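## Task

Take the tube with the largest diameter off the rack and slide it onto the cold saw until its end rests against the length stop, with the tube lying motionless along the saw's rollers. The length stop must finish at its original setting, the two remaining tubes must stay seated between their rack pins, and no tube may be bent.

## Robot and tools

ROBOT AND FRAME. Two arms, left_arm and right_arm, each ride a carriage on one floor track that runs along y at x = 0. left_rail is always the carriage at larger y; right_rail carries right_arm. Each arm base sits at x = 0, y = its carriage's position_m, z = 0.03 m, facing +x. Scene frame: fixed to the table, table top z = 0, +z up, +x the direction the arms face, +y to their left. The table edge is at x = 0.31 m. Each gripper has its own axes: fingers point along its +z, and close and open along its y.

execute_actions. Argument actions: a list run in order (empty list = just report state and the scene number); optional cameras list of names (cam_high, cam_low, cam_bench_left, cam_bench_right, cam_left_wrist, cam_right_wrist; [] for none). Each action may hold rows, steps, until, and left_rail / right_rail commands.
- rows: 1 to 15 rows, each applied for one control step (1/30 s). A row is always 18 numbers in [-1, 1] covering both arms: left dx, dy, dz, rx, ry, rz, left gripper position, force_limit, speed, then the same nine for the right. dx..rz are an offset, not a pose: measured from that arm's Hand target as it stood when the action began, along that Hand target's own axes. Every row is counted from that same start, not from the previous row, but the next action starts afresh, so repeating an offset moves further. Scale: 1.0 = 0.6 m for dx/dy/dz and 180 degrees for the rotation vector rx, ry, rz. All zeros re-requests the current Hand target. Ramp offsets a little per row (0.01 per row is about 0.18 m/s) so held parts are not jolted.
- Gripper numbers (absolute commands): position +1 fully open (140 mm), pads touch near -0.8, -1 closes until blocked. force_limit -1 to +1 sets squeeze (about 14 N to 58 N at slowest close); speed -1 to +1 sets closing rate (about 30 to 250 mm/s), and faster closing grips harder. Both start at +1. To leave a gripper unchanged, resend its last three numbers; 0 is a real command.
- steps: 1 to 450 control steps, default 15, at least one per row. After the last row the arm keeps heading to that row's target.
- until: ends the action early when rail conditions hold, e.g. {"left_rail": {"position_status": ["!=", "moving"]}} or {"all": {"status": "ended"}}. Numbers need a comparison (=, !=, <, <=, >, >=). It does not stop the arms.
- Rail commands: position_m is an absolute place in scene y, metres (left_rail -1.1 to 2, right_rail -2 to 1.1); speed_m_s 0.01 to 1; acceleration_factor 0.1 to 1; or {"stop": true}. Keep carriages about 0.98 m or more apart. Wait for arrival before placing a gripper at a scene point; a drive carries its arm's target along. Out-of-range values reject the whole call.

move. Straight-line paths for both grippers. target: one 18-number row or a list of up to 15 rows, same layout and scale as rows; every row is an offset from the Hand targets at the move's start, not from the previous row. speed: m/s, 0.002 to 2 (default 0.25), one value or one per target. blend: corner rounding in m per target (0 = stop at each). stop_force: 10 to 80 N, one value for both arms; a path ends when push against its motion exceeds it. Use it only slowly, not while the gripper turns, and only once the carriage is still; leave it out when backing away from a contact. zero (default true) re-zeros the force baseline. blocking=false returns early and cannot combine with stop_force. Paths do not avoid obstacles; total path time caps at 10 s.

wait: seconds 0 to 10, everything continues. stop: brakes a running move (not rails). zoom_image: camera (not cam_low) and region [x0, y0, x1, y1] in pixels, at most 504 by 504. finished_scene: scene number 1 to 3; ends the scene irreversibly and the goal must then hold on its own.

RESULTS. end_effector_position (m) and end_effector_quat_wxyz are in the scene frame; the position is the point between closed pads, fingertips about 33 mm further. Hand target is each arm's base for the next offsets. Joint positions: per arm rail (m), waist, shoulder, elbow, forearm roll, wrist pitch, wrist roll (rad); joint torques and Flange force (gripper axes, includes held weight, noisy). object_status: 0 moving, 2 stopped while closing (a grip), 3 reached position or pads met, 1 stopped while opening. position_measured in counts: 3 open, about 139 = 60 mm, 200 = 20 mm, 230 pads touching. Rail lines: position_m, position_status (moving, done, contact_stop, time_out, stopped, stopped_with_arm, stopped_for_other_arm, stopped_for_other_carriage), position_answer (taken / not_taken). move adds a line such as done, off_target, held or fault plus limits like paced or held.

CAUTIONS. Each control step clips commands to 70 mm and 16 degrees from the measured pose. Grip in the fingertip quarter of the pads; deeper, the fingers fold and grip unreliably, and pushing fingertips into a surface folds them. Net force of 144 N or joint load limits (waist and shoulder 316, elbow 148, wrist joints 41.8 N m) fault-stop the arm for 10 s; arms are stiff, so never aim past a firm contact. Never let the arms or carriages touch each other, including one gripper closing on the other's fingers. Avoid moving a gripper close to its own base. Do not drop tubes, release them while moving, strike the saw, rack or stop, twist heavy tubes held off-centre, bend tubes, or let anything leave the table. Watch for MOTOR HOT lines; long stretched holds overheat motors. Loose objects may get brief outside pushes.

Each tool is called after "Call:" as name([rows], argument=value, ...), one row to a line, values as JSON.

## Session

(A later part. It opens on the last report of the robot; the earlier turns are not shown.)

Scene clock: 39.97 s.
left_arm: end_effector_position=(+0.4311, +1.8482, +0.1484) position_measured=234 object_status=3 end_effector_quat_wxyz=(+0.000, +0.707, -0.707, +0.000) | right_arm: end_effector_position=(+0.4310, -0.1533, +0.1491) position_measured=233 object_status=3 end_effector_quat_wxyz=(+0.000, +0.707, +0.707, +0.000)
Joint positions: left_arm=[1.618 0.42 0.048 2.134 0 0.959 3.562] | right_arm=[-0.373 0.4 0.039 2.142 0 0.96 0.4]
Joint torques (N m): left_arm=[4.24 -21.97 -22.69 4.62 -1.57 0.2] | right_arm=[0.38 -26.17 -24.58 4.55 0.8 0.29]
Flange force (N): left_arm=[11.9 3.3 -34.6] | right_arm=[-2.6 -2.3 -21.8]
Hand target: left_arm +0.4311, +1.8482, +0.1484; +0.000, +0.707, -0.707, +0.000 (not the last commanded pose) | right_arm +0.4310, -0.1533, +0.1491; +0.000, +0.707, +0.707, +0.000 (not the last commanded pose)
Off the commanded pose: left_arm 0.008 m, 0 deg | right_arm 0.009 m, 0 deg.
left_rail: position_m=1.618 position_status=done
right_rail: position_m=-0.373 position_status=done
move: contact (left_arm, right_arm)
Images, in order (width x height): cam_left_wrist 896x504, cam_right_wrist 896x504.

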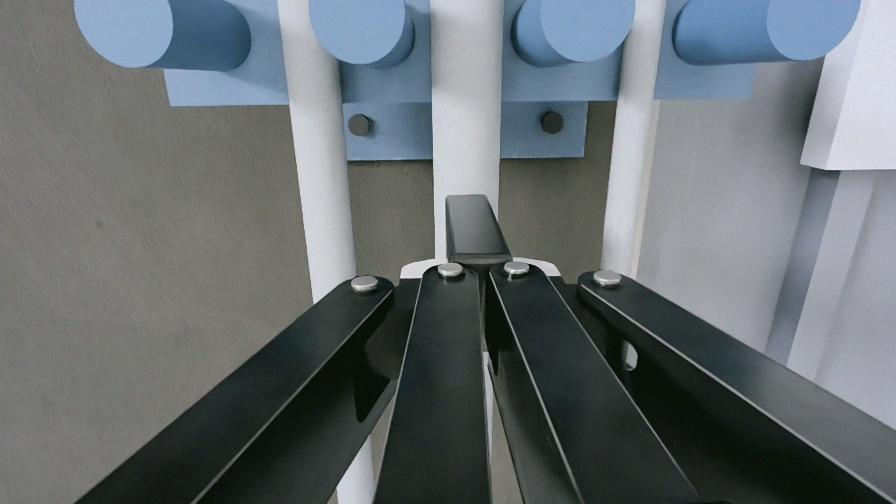

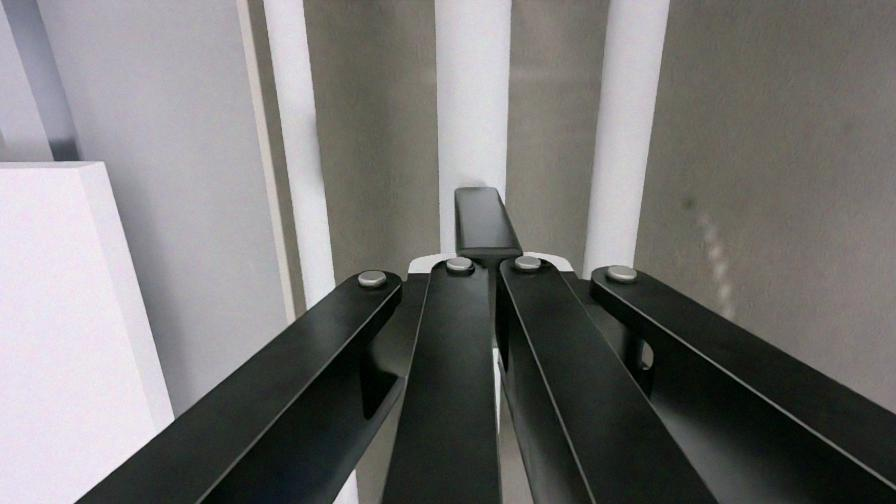

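Call:
move([
  [0, 0, -0.036, 0, 0, 0, -1, -1, 0, 0, 0, -0.035, 0, 0, 0, -1, -1, 0],
  [0, 0, -0.036, 0, 0, 0, -0.16, -1, 0, 0, 0, -0.035, 0, 0, 0, -0.16, -1, 0],
  [0, 0, 0.034, 0, 0, 0, -0.16, -1, 0, 0, 0.0, 0.0352, 0, 0, 0, -0.16, -1, 0],
], speed=0.08)

Call:
zoom_image(camera="cam_bench_left", region=[380, 160, 520, 260])

Scene clock: 43.63 s.
left_arm: end_effector_position=(+0.4311, +1.8482, +0.1280) position_measured=149 object_status=3 end_effector_quat_wxyz=(+0.000, +0.707, -0.707, +0.000) | right_arm: end_effector_position=(+0.4310, -0.1533, +0.1280) position_measured=149 object_status=3 end_effector_quat_wxyz=(+0.000, +0.707, +0.707, +0.000)
Joint positions: left_arm=[1.618 0.42 0.071 2.154 0 0.916 3.562] | right_arm=[-0.373 0.4 0.064 2.163 0 0.915 0.4]
Joint torques (N m): left_arm=[2.64 -41.52 -36.06 3.45 0.44 0.08] | right_arm=[-1.07 -36.96 -33.85 3.47 -0.02 0.25]
Flange force (N): left_arm=[6.6 0.7 4.3] | right_arm=[-1.0 -5.4 -2.8]
Hand target: left_arm +0.4311, +1.8482, +0.1280; +0.000, +0.707, -0.707, +0.000 | right_arm +0.4310, -0.1533, +0.1279; +0.000, +0.707, +0.707, +0.000
Off the commanded pose: left_arm 0.000 m, 0 deg | right_arm 0.000 m, 0 deg.
left_rail: position_m=1.618 position_status=done
right_rail: position_m=-0.373 position_status=done
move: done

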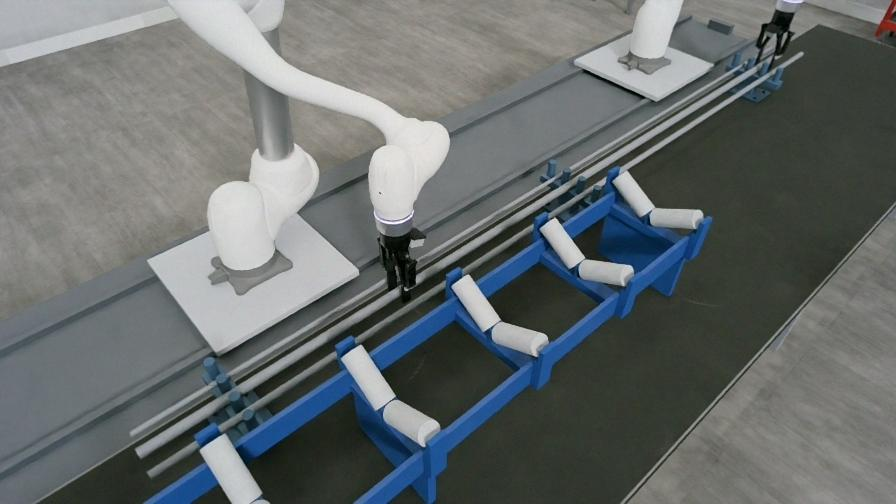

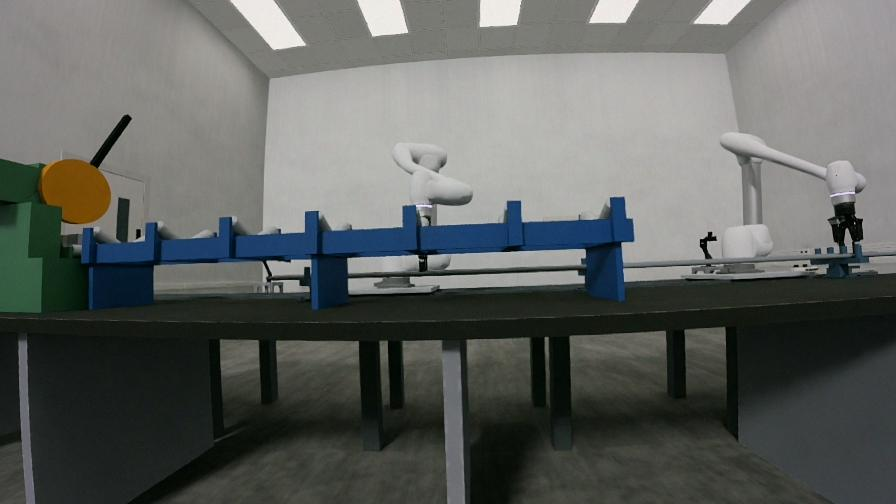

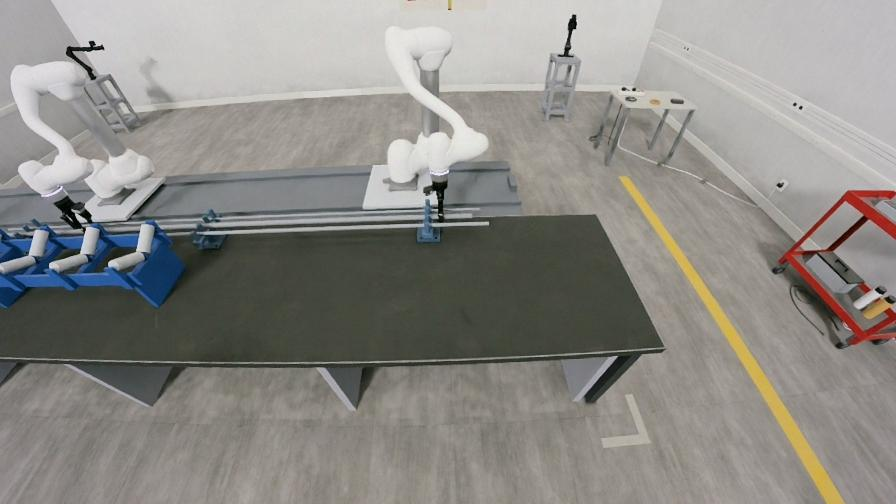

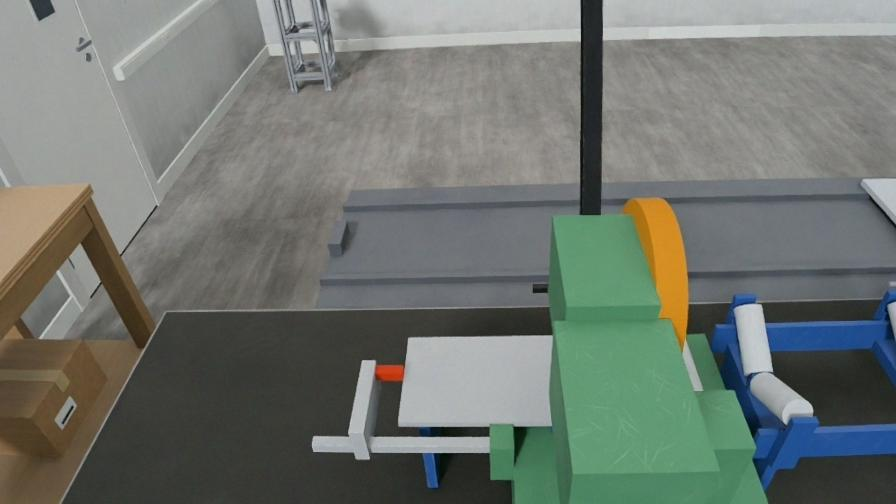

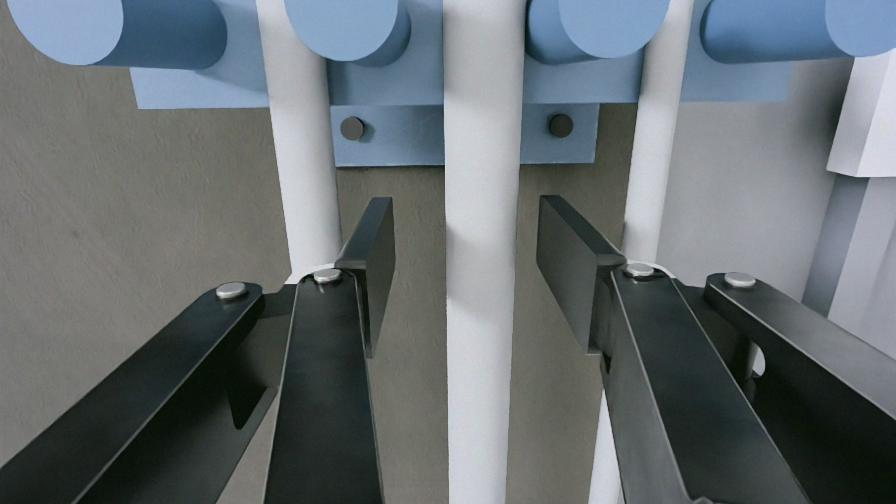

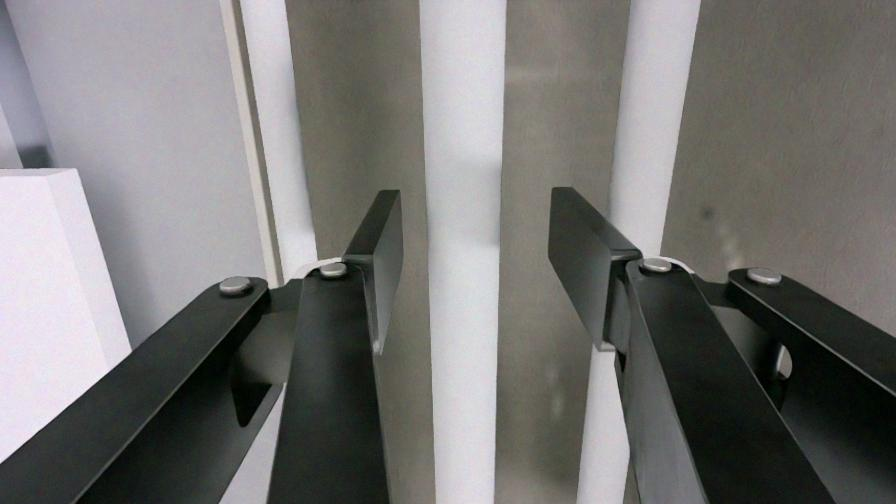

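Scaled by 3.600 from the camera's 896x504 image, which has a finer 1280x720 frame.

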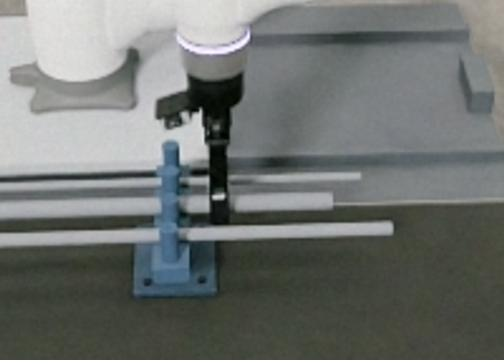

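Call:
move([
  [0, 0.0085, 0, 0, 0, 0, -0.16, -1, 0, 0, -0.0075, 0, 0, 0, 0, -0.16, -1, 0],
  [0, 0.0085, 0, 0, 0, 0, -1, 0.8, -1, 0, -0.0075, 0, 0, 0, 0, -1, 0.8, -1],
], speed=0.05, cameras=["cam_left_wrist", "cam_right_wrist"])

Scene clock: 46.53 s.
left_arm: end_effector_position=(+0.4260, +1.8482, +0.1280) position_measured=196 object_status=0 end_effector_quat_wxyz=(+0.000, +0.707, -0.707, +0.000) | right_arm: end_effector_position=(+0.4265, -0.1533, +0.1279) position_measured=196 object_status=0 end_effector_quat_wxyz=(+0.000, +0.707, +0.707, +0.000)
Joint positions: left_arm=[1.618 0.425 0.064 2.162 0 0.915 3.566] | right_arm=[-0.373 0.404 0.057 2.17 0 0.915 0.404]
Joint torques (N m): left_arm=[3.39 -35.46 -31.41 3.74 -0.09 0.24] | right_arm=[-1.74 -34.05 -32.89 3.23 -0.56 0.31]
Flange force (N): left_arm=[8.7 0.2 -7.4] | right_arm=[-0.6 -7.6 -7.5]
Hand target: left_arm +0.4260, +1.8482, +0.1280; +0.000, +0.707, -0.707, +0.000 | right_arm +0.4265, -0.1533, +0.1279; +0.000, +0.707, +0.707, +0.000
Off the commanded pose: left_arm 0.000 m, 0 deg | right_arm 0.000 m, 0 deg.
left_rail: position_m=1.618 position_status=done
right_rail: position_m=-0.373 position_status=done
move: done
Images, in order (width x height): cam_left_wrist 896x504, cam_right_wrist 896x504.

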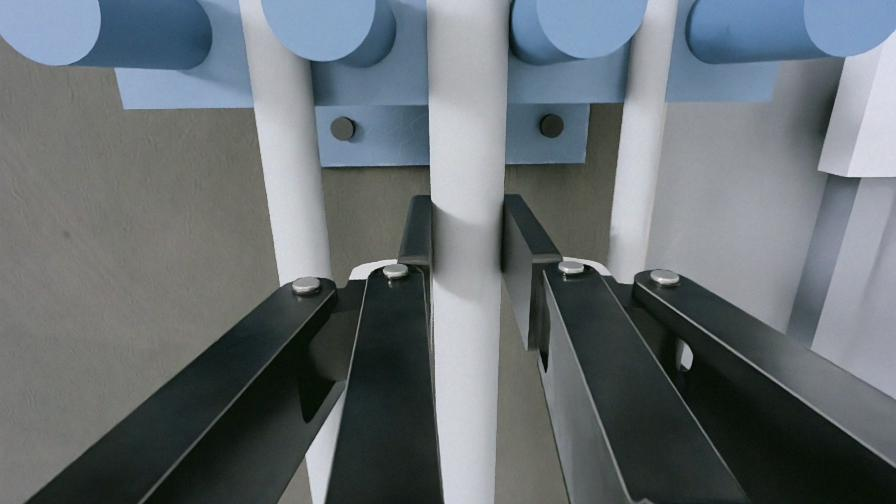

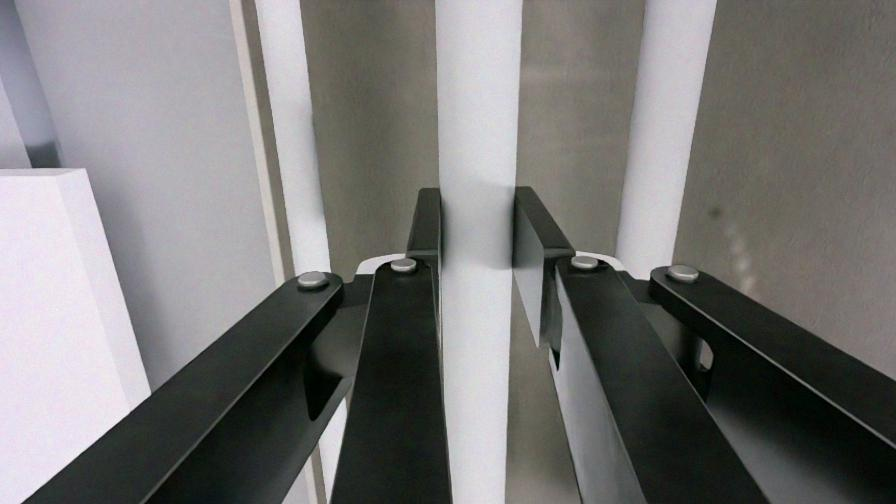

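Call:
wait(seconds=1, cameras=["cam_high"])

Scene clock: 47.80 s.
left_arm: end_effector_position=(+0.4260, +1.8482, +0.1280) position_measured=196 object_status=2 end_effector_quat_wxyz=(+0.000, +0.707, -0.707, +0.000) | right_arm: end_effector_position=(+0.4265, -0.1533, +0.1279) position_measured=196 object_status=2 end_effector_quat_wxyz=(+0.000, +0.707, +0.707, +0.000)
Joint positions: left_arm=[1.618 0.425 0.064 2.162 0 0.915 3.566] | right_arm=[-0.373 0.404 0.057 2.17 0 0.915 0.404]
Joint torques (N m): left_arm=[2.46 -34.92 -31.65 3.72 -0.12 0.17] | right_arm=[-1.74 -33.95 -32.66 3.17 -0.54 0.36]
Flange force (N): left_arm=[7.4 2.0 -8.1] | right_arm=[-0.6 -7.4 -7.8]
Hand target: left_arm +0.4260, +1.8482, +0.1280; +0.000, +0.707, -0.707, +0.000 | right_arm +0.4265, -0.1533, +0.1279; +0.000, +0.707, +0.707, +0.000
Tool commands: left_gripper/position=-1.0 left_gripper/force_limit=+0.8 left_gripper/speed=-1.0 right_gripper/position=-1.0 right_gripper/force_limit=+0.8 right_gripper/speed=-1.0
Off the commanded pose: left_arm 0.000 m, 0 deg | right_arm 0.000 m, 0 deg.
left_rail: position_m=1.618 position_status=done
right_rail: position_m=-0.373 position_status=done
wait: 1.00 s; at rest from the start
Images, in order (width x height): cam_high 896x504.

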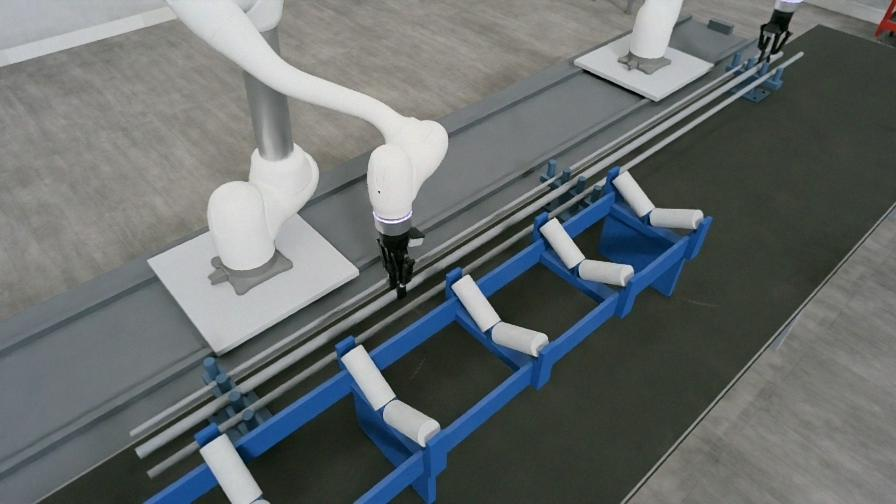

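Call:
move(target=[0, 0, -0.09, 0, 0, 0, -1, 0.8, -1, 0, 0, -0.09, 0, 0, 0, -1, 0.8, -1], speed=0.06, cameras=["cam_high", "cam_low", "cam_left_wrist", "cam_right_wrist"])

Scene clock: 50.03 s.
left_arm: end_effector_position=(+0.4259, +1.8482, +0.1820) position_measured=196 object_status=2 end_effector_quat_wxyz=(+0.000, +0.707, -0.707, +0.000) | right_arm: end_effector_position=(+0.4265, -0.1533, +0.1819) position_measured=196 object_status=2 end_effector_quat_wxyz=(+0.000, +0.707, +0.707, +0.000)
Joint positions: left_arm=[1.618 0.425 0.006 2.106 0 1.029 3.566] | right_arm=[-0.373 0.404 -0.001 2.113 0 1.029 0.404]
Joint torques (N m): left_arm=[1.75 -39.87 -40.81 3.5 0.47 0.16] | right_arm=[-0.75 -37.33 -41.63 4.03 -0.11 0.28]
Flange force (N): left_arm=[4.7 0.2 9.8] | right_arm=[-2.1 -6.5 7.7]
Hand target: left_arm +0.4259, +1.8482, +0.1820; +0.000, +0.707, -0.707, +0.000 | right_arm +0.4265, -0.1533, +0.1819; +0.000, +0.707, +0.707, +0.000
Off the commanded pose: left_arm 0.000 m, 0 deg | right_arm 0.000 m, 0 deg.
left_rail: position_m=1.618 position_status=done
right_rail: position_m=-0.373 position_status=done
move: done
Images, in order (width x height): cam_high 896x504, cam_low 896x504, cam_left_wrist 896x504, cam_right_wrist 896x504.

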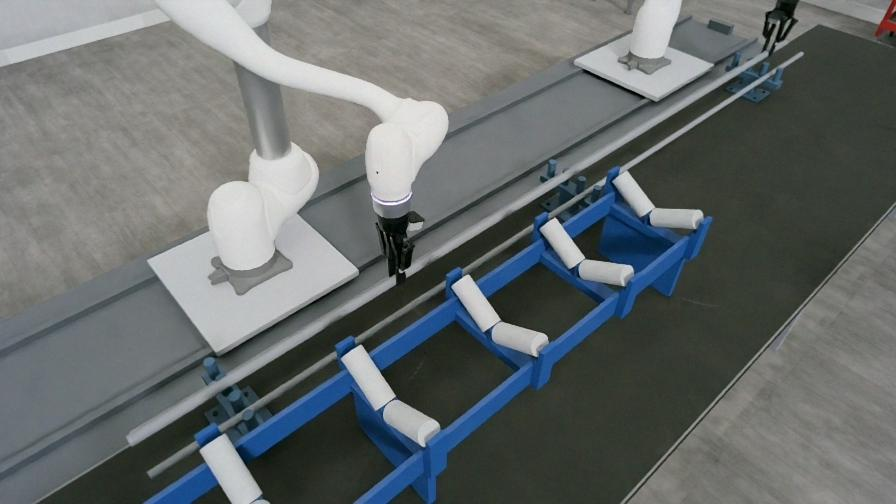

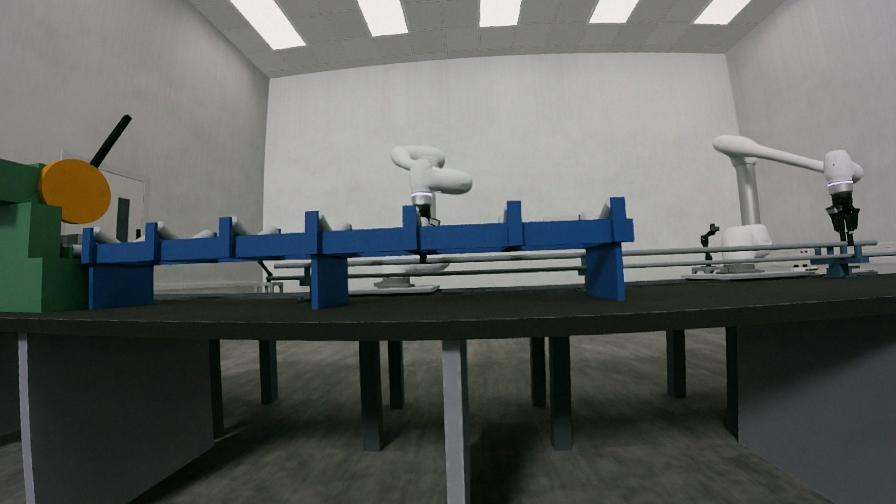

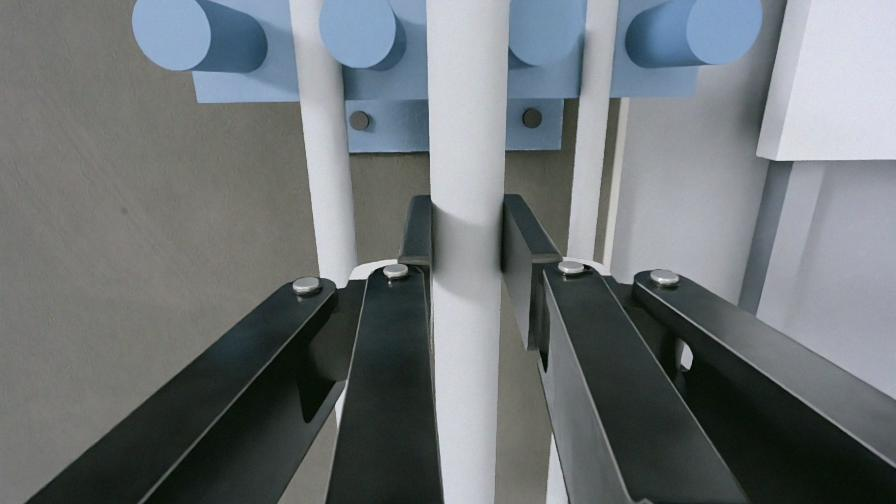

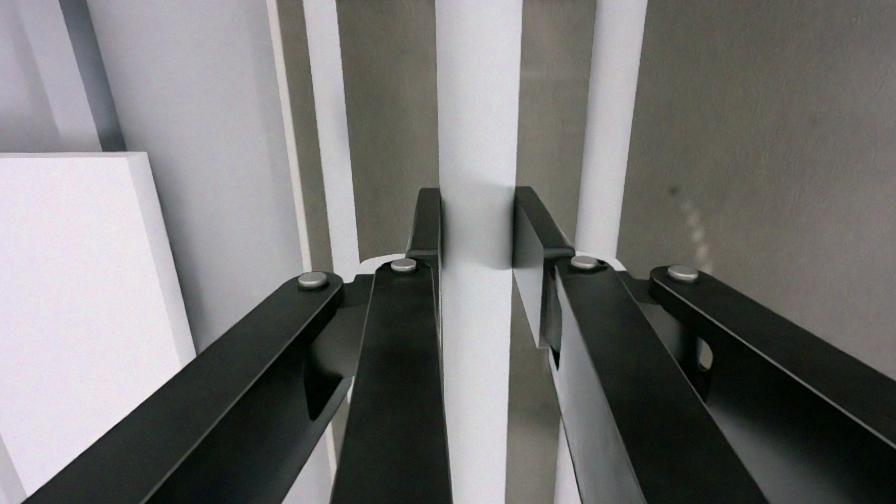

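Call:
move([
  [0, 0, -0.413, 0, 0, 0, -1, 0.8, -1, 0, 0, -0.413, 0, 0, 0, -1, 0.8, -1],
  [0.7, -0.565, -0.413, 0, 0, 0, -1, 0.8, -1, -0.7, 0.565, -0.413, 0, 0, 0, -1, 0.8, -1],
], speed=0.22, blend=[0.04, 0])

Scene clock: 56.33 s.
left_arm: end_effector_position=(+0.7649, +1.4282, +0.4298) position_measured=196 object_status=2 end_effector_quat_wxyz=(+0.000, +0.707, -0.707, +0.000) | right_arm: end_effector_position=(+0.7655, -0.5733, +0.4298) position_measured=196 object_status=2 end_effector_quat_wxyz=(+0.000, +0.707, +0.707, +0.000)
Joint positions: left_arm=[1.618 -0.287 0.377 1.188 0 1.577 2.855] | right_arm=[-0.373 -0.3 0.383 1.18 0 1.579 -0.3]
Joint torques (N m): left_arm=[-1.78 -86.11 -48.83 2.39 -0.19 0.21] | right_arm=[3.55 -86.52 -47.95 6.55 0.69 0.38]
Flange force (N): left_arm=[-3.6 6.3 11.3] | right_arm=[-3.4 -6.2 12.1]
Hand target: left_arm +0.7649, +1.4281, +0.4298; +0.000, +0.707, -0.707, +0.000 | right_arm +0.7655, -0.5733, +0.4298; +0.000, +0.707, +0.707, +0.000
Off the commanded pose: left_arm 0.000 m, 0 deg | right_arm 0.000 m, 0 deg.
left_rail: position_m=1.618 position_status=done
right_rail: position_m=-0.373 position_status=done
move: done

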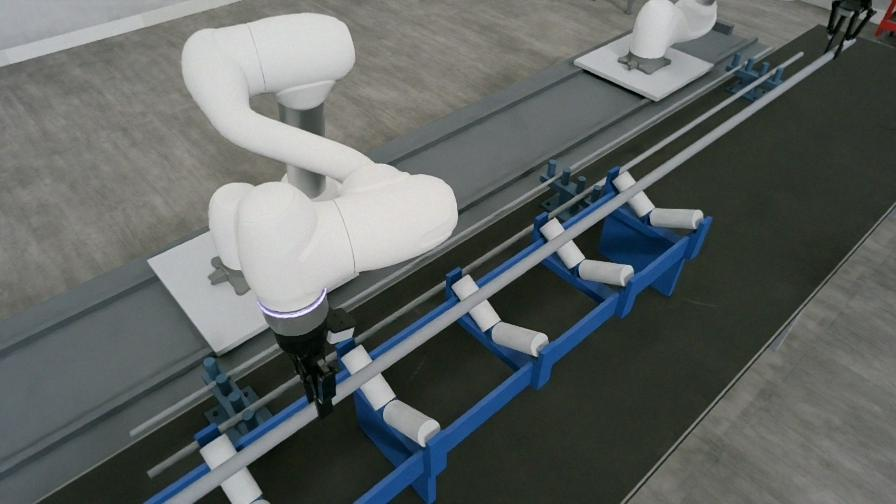

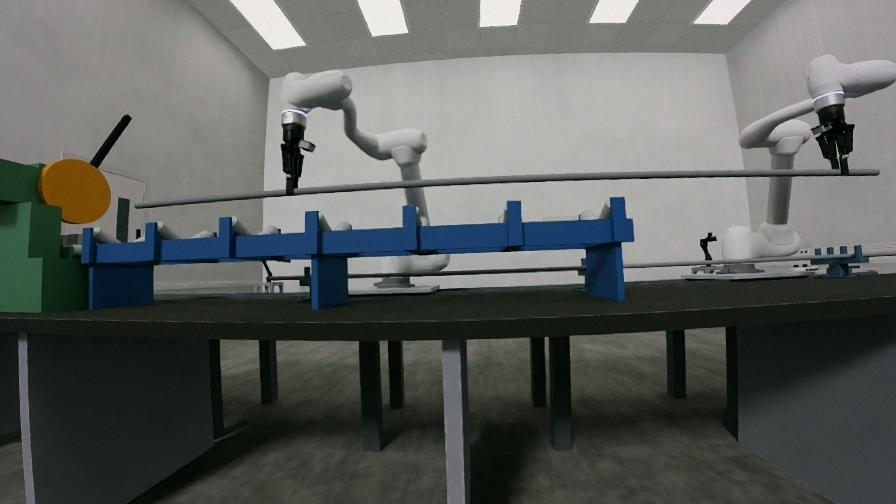

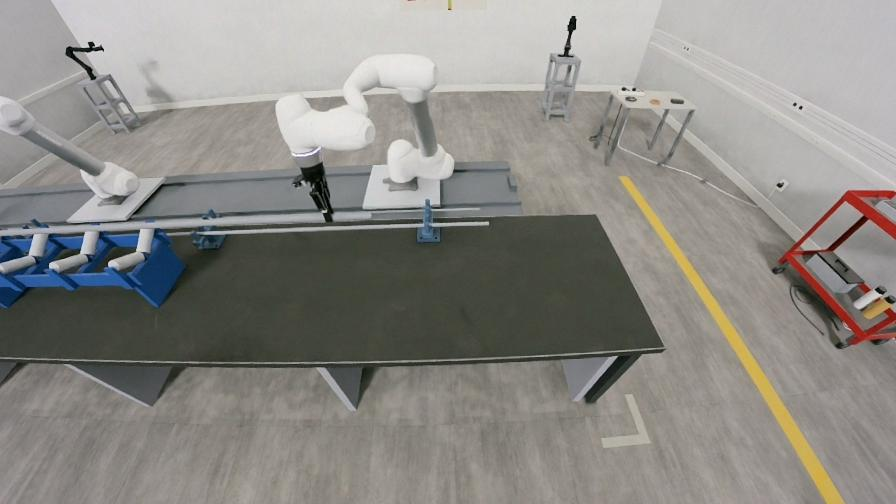

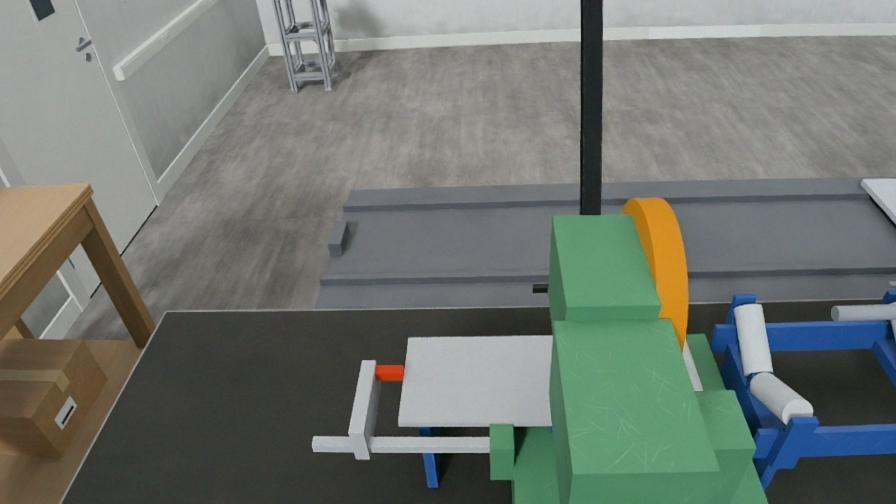

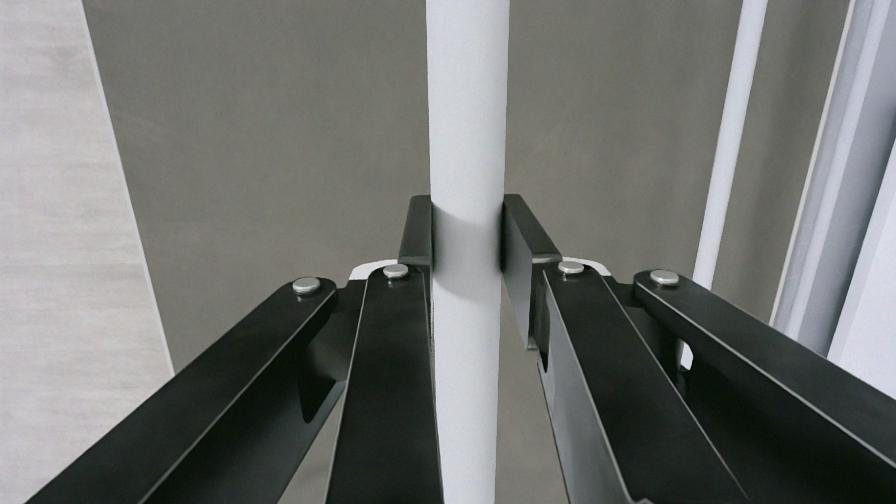

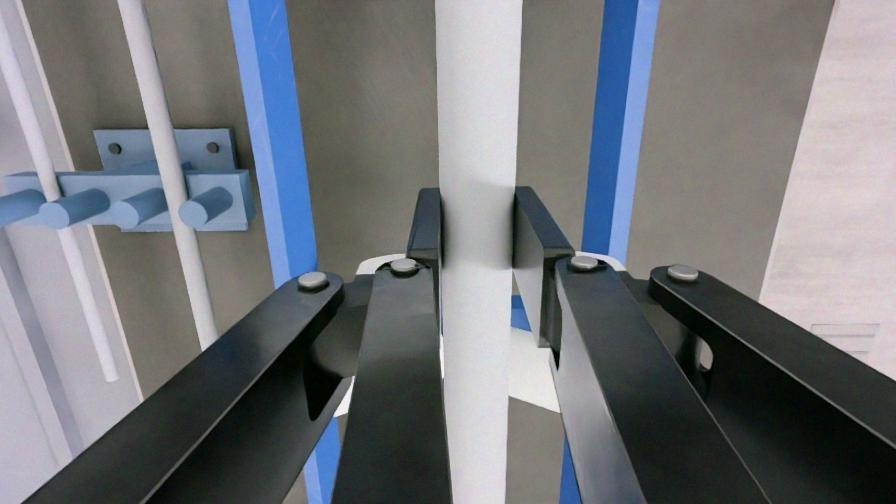

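Call:
zoom_image(camera="cam_right_wrist", region=[200, 0, 700, 504])

Call:
zoom_image(camera="cam_bench_right", region=[640, 260, 896, 504])

Call:
zoom_image(camera="cam_high", region=[140, 300, 500, 504])

Scaled by 1.000.

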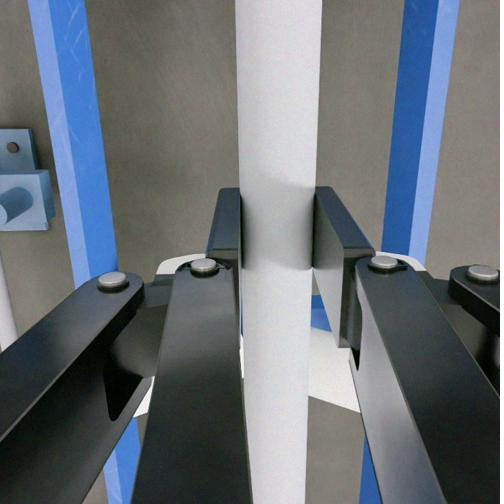

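Scaled by 1.969 from the camera's 896x504 image, which has a finer 1280x720 frame.

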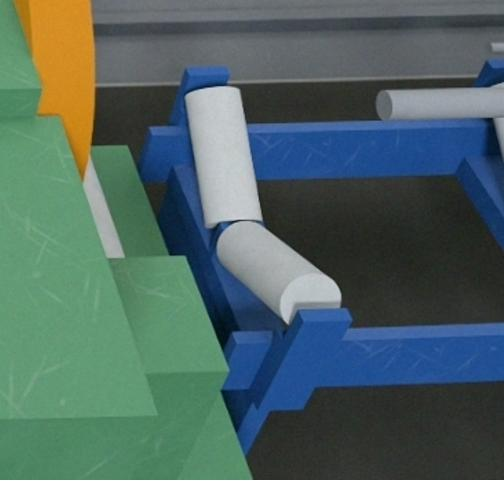

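Scaled by 1.400 from the camera's 896x504 image, which has a finer 1280x720 frame.

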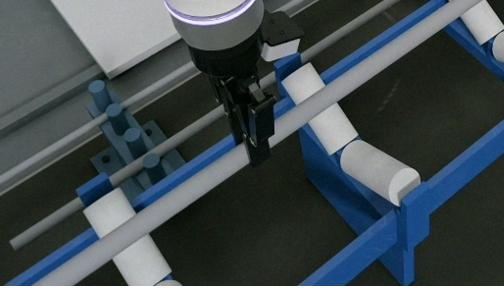

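Call:
move(target=[0, 0.0142, 0.12, 0, 0, 0, -1, 0.8, -1, 0, -0.015, 0.12, 0, 0, 0, -1, 0.8, -1], speed=0.1, cameras=["cam_high", "cam_low", "cam_right_wrist", "cam_bench_right"])

Call:
zoom_image(camera="cam_low", region=[0, 150, 330, 330])

Call:
zoom_image(camera="cam_high", region=[140, 250, 500, 504])

Call:
zoom_image(camera="cam_bench_right", region=[640, 260, 896, 504])

Scene clock: 59.47 s.
left_arm: end_effector_position=(+0.7564, +1.4281, +0.3578) position_measured=196 object_status=2 end_effector_quat_wxyz=(+0.000, +0.707, -0.707, +0.000) | right_arm: end_effector_position=(+0.7565, -0.5733, +0.3578) position_measured=196 object_status=2 end_effector_quat_wxyz=(+0.000, +0.707, +0.707, +0.000)
Joint positions: left_arm=[1.618 -0.29 0.37 1.326 0 1.445 2.852] | right_arm=[-0.373 -0.303 0.375 1.32 0 1.447 -0.303]
Joint torques (N m): left_arm=[-2.5 -84.76 -49.04 2.19 -0.19 0.21] | right_arm=[3.41 -84.44 -47.27 6.75 0.55 0.34]
Flange force (N): left_arm=[-4.6 6.8 11.9] | right_arm=[-2.8 -6.5 10.6]
Hand target: left_arm +0.7564, +1.4281, +0.3578; +0.000, +0.707, -0.707, +0.000 | right_arm +0.7565, -0.5733, +0.3578; +0.000, +0.707, +0.707, +0.000
Off the commanded pose: left_arm 0.000 m, 0 deg | right_arm 0.000 m, 0 deg.
left_rail: position_m=1.618 position_status=done
right_rail: position_m=-0.373 position_status=done
move: done
Images, in order (width x height): cam_high 896x504, cam_low 896x504, cam_bench_right 896x504, cam_right_wrist 896x504.

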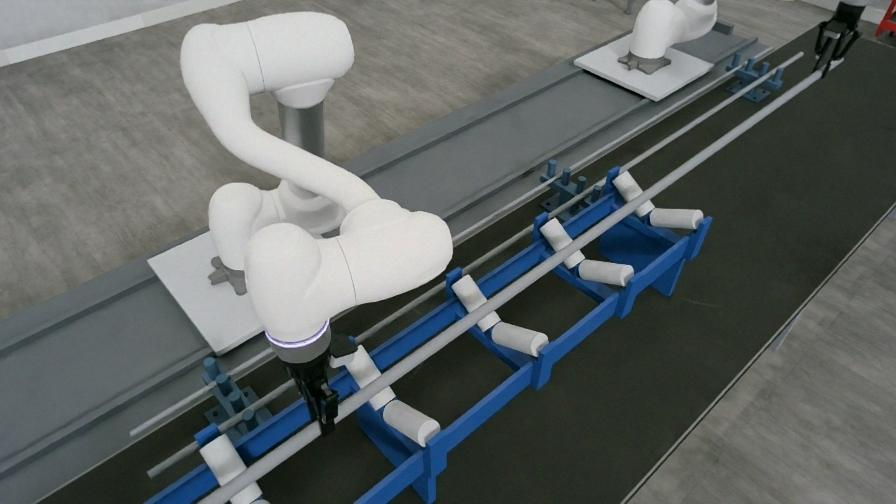

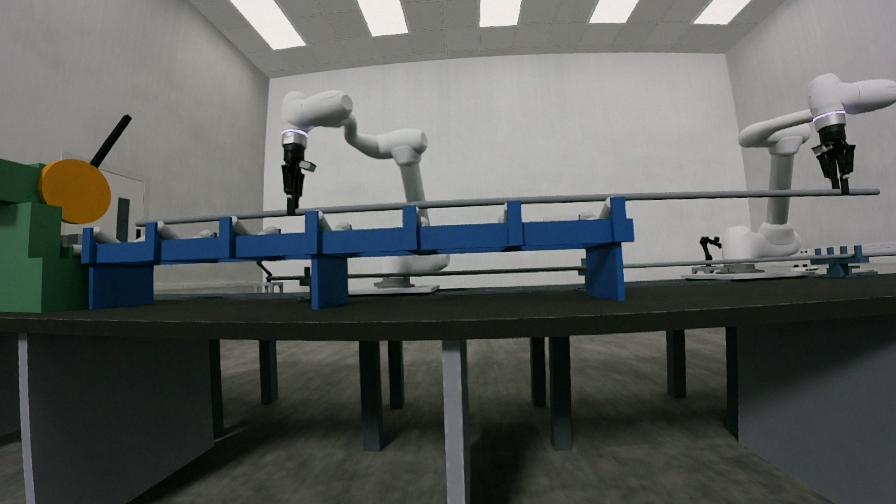

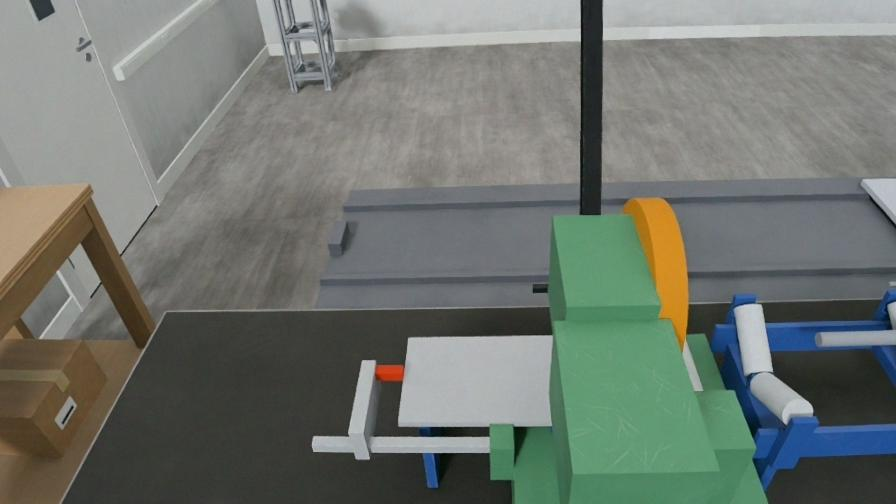

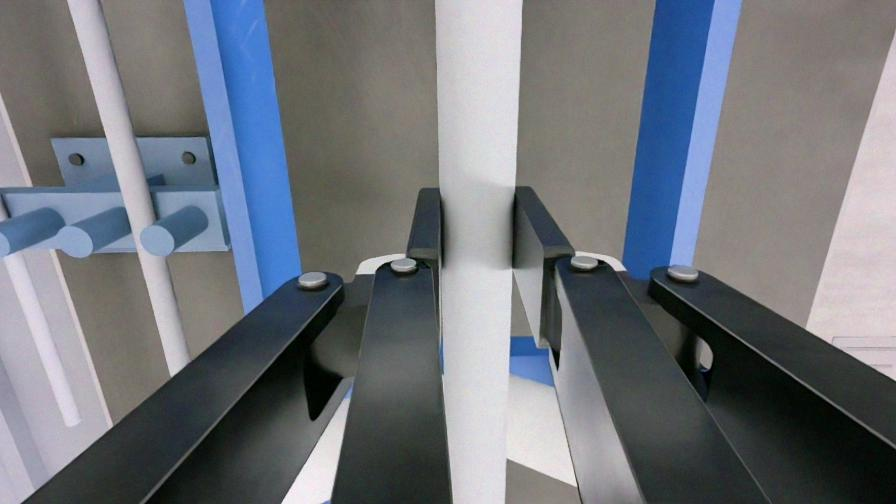

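Scaled by 1.527 from the camera's 896x504 image, which has a finer 1280x720 frame.

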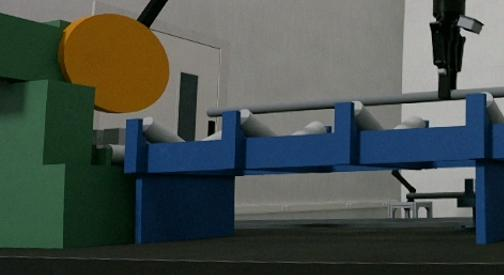

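Scaled by 1.400 from the camera's 896x504 image, which has a finer 1280x720 frame.

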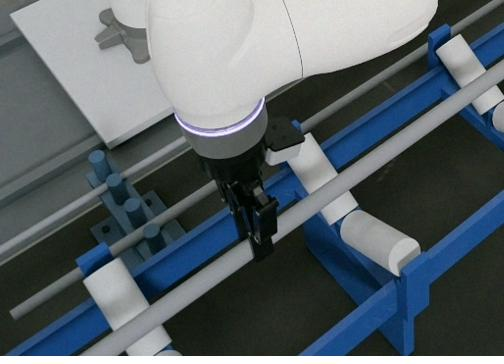

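Scaled by 1.969 from the camera's 896x504 image, which has a finer 1280x720 frame.

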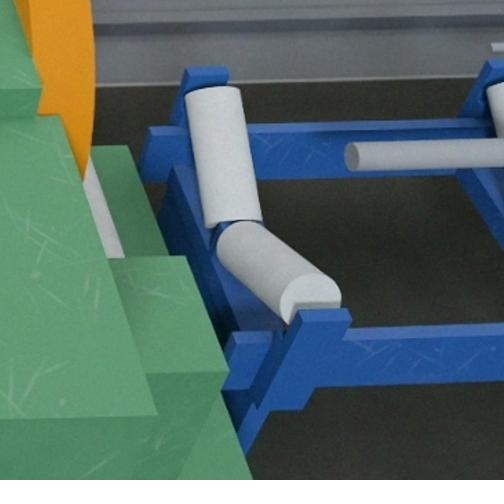

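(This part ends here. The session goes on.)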